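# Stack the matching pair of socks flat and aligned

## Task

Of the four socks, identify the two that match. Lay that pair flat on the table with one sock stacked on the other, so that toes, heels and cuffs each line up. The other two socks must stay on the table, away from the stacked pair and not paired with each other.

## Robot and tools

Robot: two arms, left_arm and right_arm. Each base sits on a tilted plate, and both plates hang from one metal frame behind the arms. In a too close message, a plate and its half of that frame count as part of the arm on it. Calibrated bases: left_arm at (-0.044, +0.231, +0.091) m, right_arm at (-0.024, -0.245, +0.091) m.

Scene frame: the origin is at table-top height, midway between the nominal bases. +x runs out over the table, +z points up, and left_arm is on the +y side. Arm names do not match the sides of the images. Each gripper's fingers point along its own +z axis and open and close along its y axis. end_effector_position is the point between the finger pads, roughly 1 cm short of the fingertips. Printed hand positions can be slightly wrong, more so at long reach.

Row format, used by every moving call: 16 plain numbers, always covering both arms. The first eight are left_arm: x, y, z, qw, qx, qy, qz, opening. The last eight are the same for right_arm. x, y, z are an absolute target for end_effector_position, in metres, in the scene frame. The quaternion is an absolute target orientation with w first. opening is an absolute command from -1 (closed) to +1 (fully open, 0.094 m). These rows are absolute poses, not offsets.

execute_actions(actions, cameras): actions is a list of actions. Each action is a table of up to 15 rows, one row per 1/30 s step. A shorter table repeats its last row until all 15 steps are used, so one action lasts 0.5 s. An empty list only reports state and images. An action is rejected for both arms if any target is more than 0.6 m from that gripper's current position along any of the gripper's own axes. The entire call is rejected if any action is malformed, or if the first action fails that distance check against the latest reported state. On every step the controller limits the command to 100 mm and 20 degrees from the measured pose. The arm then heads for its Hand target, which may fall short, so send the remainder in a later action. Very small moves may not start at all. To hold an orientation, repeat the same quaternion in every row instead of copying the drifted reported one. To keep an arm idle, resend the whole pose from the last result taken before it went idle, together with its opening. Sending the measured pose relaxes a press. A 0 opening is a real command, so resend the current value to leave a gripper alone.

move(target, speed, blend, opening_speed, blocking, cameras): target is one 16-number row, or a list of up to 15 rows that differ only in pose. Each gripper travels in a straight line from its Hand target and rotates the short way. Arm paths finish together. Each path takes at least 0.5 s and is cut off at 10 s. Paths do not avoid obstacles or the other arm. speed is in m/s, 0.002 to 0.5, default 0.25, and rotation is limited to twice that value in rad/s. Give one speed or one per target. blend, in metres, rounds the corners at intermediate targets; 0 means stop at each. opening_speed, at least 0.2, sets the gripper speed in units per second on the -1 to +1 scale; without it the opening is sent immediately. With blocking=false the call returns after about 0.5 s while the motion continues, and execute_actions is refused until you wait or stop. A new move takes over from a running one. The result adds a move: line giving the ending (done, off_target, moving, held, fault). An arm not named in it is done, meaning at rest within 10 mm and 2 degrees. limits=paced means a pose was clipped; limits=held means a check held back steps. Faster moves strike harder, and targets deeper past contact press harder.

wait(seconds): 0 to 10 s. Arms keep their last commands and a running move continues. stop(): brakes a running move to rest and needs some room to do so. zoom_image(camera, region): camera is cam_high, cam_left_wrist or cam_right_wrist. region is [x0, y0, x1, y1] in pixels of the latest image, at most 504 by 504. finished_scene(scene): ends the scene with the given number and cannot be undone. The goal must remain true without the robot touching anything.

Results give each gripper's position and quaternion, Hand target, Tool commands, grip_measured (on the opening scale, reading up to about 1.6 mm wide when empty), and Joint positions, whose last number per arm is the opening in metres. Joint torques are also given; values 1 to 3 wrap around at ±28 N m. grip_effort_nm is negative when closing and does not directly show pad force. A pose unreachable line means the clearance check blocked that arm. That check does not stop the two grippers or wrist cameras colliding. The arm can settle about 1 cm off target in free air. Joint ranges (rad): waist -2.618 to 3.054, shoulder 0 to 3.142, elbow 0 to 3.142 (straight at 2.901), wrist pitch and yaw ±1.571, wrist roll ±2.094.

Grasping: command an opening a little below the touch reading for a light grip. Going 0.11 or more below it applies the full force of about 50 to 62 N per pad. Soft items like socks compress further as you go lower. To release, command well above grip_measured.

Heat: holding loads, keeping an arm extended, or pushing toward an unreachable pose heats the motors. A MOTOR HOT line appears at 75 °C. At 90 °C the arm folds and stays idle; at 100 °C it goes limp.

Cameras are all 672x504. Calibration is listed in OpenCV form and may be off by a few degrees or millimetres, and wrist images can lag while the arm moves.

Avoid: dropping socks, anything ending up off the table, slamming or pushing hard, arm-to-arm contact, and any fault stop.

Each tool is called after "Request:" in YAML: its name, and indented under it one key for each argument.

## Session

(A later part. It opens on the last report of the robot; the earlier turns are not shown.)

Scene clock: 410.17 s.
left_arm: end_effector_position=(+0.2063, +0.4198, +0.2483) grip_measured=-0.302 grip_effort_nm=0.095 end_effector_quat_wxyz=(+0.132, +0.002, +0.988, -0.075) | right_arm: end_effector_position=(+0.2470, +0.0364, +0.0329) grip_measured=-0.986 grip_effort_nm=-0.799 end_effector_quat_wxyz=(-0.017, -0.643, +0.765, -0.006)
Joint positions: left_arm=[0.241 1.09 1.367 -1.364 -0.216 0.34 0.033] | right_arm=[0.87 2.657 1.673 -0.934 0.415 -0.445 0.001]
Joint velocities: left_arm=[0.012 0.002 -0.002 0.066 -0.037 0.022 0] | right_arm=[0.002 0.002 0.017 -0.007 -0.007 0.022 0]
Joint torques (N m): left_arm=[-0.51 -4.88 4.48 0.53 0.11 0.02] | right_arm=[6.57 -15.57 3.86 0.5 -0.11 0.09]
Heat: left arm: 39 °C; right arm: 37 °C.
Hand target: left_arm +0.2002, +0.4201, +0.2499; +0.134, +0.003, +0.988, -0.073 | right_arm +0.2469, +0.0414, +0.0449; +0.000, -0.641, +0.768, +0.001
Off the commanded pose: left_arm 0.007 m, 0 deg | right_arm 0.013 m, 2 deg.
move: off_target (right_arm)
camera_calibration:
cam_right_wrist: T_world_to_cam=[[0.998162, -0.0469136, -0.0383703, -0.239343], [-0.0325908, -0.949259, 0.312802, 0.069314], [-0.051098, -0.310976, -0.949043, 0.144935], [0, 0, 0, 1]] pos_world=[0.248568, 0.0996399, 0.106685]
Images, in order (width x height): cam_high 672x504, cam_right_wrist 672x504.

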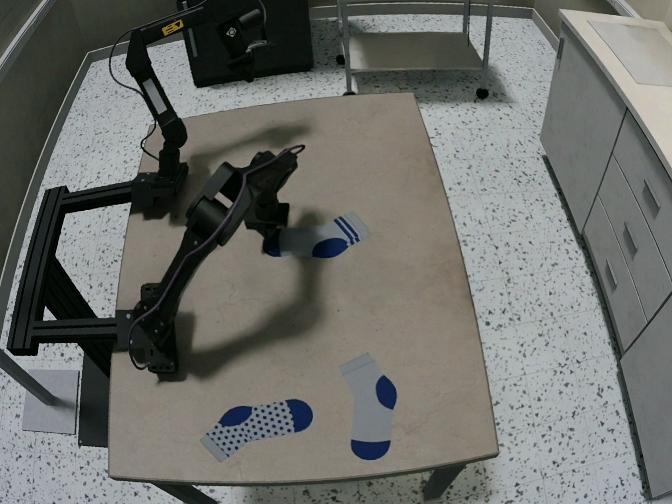

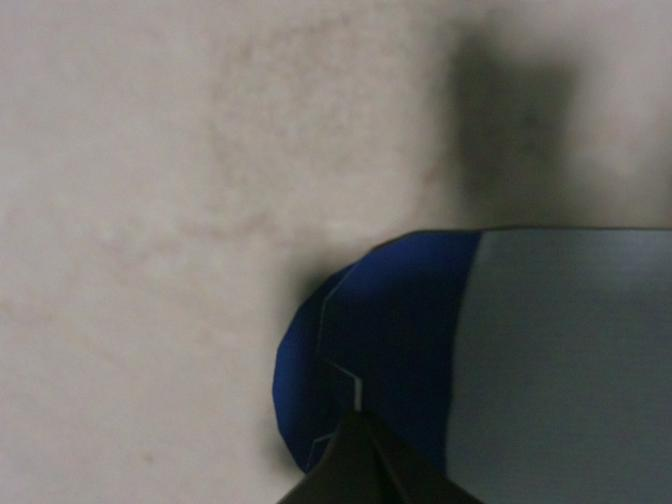

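Request:
move:
  target: [0.2, 0.42, 0.25, 0.134, 0.003, 0.988, -0.073, -0.3, 0.240, 0.042, 0.018, 0, -0.641, 0.768, 0, -1]
  speed: 0.05
  cameras: []

Request:
move:
  target: [0.2, 0.42, 0.25, 0.134, 0.003, 0.988, -0.073, -0.3, 0.240, 0.042, 0.018, 0, -0.641, 0.768, 0, -0.3]
  opening_speed: 0.5
  cameras: []

Request:
move:
  target:
    - [0.2, 0.42, 0.25, 0.134, 0.003, 0.988, -0.073, -0.3, 0.240, 0.042, 0.06, 0, -0.641, 0.768, 0, -0.3]
    - [0.2, 0.42, 0.25, 0.134, 0.003, 0.988, -0.073, -0.3, 0.31, -0.09, 0.3, 0.1, -0.643, 0.766, 0, -0.3]
  speed: [0.1,0.25]
  cameras: ["cam_right_wrist","cam_high"]

Request:
zoom_image:
  camera: "cam_right_wrist"
  region: [180, 0, 600, 240]

Scene clock: 416.93 s.
left_arm: end_effector_position=(+0.2063, +0.4198, +0.2483) grip_measured=-0.302 grip_effort_nm=0.090 end_effector_quat_wxyz=(+0.132, +0.002, +0.988, -0.075) | right_arm: end_effector_position=(+0.2430, +0.0390, +0.0219) grip_measured=-0.986 grip_effort_nm=-0.799 end_effector_quat_wxyz=(-0.007, -0.640, +0.769, -0.003)
Joint positions: left_arm=[0.241 1.09 1.367 -1.364 -0.216 0.34 0.033] | right_arm=[0.87 2.657 1.621 -0.857 0.416 -0.444 0.001]
Joint velocities: left_arm=[0.007 0.002 0.007 0.037 -0.066 -0.066 0] | right_arm=[0.002 0.002 -0.012 0.007 -0.007 -0.022 0]
Joint torques (N m): left_arm=[-0.46 -4.97 4.62 0.53 0.12 0.04] | right_arm=[5.46 -12.36 3.55 0.77 -0.05 -0.03]
Heat: left arm: 39 °C; right arm: 38 °C.
Hand target: left_arm +0.2002, +0.4200, +0.2499; +0.134, +0.003, +0.988, -0.073 | right_arm +0.2401, +0.0421, +0.0181; -0.001, -0.641, +0.768, +0.000
Off the commanded pose: left_arm 0.007 m, 0 deg | right_arm 0.006 m, 1 deg.
move: done
No camera images: "cameras" was empty.

Scene clock: 418.53 s.
left_arm: end_effector_position=(+0.2063, +0.4198, +0.2483) grip_measured=-0.302 grip_effort_nm=0.090 end_effector_quat_wxyz=(+0.132, +0.002, +0.988, -0.075) | right_arm: end_effector_position=(+0.2441, +0.0421, +0.0218) grip_measured=-0.302 grip_effort_nm=0.095 end_effector_quat_wxyz=(-0.001, -0.638, +0.770, +0.000)
Joint positions: left_arm=[0.241 1.09 1.367 -1.364 -0.216 0.34 0.033] | right_arm=[0.87 2.657 1.621 -0.844 0.411 -0.444 0.033]
Joint velocities: left_arm=[0.007 -0.017 -0.007 0.022 -0.022 -0.037 0] | right_arm=[-0.007 -0.022 0.012 0.007 -0.051 -0.007 0]
Joint torques (N m): left_arm=[-0.53 -4.98 4.71 0.56 0.08 0.06] | right_arm=[5.48 -12.42 3.45 0.65 0 -0.04]
Heat: left arm: 39 °C; right arm: 37 °C.
Hand target: left_arm +0.2002, +0.4200, +0.2499; +0.134, +0.003, +0.988, -0.073 | right_arm +0.2401, +0.0420, +0.0181; +0.000, -0.641, +0.768, +0.000
Off the commanded pose: left_arm 0.007 m, 0 deg | right_arm 0.006 m, 1 deg.
move: done
No camera images: "cameras" was empty.

Scene clock: 421.00 s.
left_arm: end_effector_position=(+0.2063, +0.4198, +0.2483) grip_measured=-0.302 grip_effort_nm=0.095 end_effector_quat_wxyz=(+0.132, +0.002, +0.988, -0.075) | right_arm: end_effector_position=(+0.3079, -0.0882, +0.2967) grip_measured=-0.302 grip_effort_nm=0.085 end_effector_quat_wxyz=(+0.102, -0.636, +0.765, +0.003)
Joint positions: left_arm=[0.241 1.09 1.367 -1.364 -0.216 0.34 0.033] | right_arm=[0.866 2.112 2.005 -1.548 0.448 -0.547 0.033]
Joint velocities: left_arm=[-0.007 0.012 -0.002 -0.007 -0.051 0.051 0] | right_arm=[-0.007 -0.022 0.002 -0.022 -0.007 0.022 0]
Joint torques (N m): left_arm=[-0.54 -4.93 4.49 0.55 0.11 0.05] | right_arm=[4.45 -8.76 6.58 0.54 0.04 -0.07]
Heat: left arm: 39 °C; right arm: 38 °C.
Hand target: left_arm +0.2002, +0.4200, +0.2499; +0.134, +0.003, +0.988, -0.073 | right_arm +0.3081, -0.0930, +0.3009; +0.102, -0.638, +0.763, +0.001
Off the commanded pose: left_arm 0.007 m, 0 deg | right_arm 0.004 m, 1 deg.
joint sent to its limit (right arm) — joint 4 (wrist pitch), lower limit. The joint targets are off in position, not in orientation.
move: done
camera_calibration:
cam_right_wrist: T_world_to_cam=[[0.990227, -0.0635471, 0.124149, -0.343102], [-0.0809943, -0.986695, 0.140968, -0.0669679], [0.113539, -0.149646, -0.982199, 0.332984], [0, 0, 0, 1]] pos_world=[0.296518, -0.0380504, 0.379093]
Images, in order (width x height): cam_high 672x504, cam_right_wrist 672x504.

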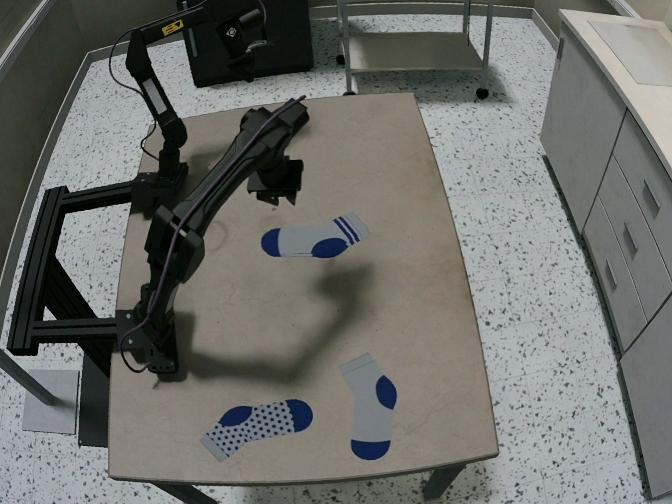

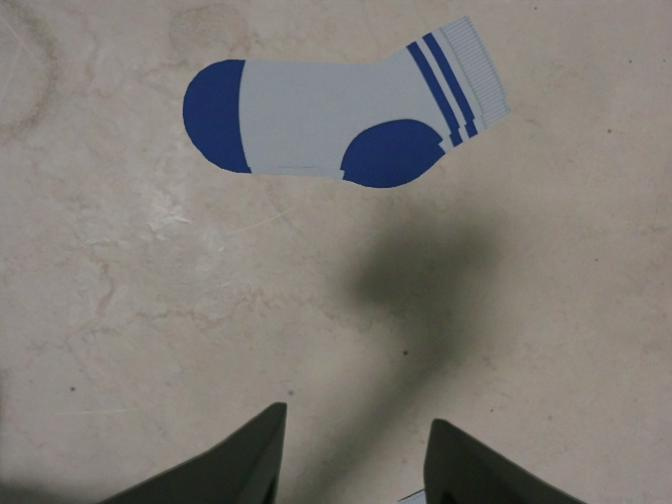

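Scaled by 1.200.

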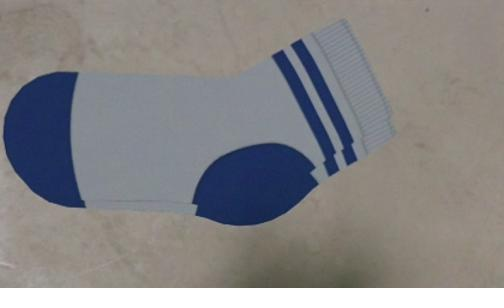

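Request:
finished_scene:
  scene: 1

The scene is finished.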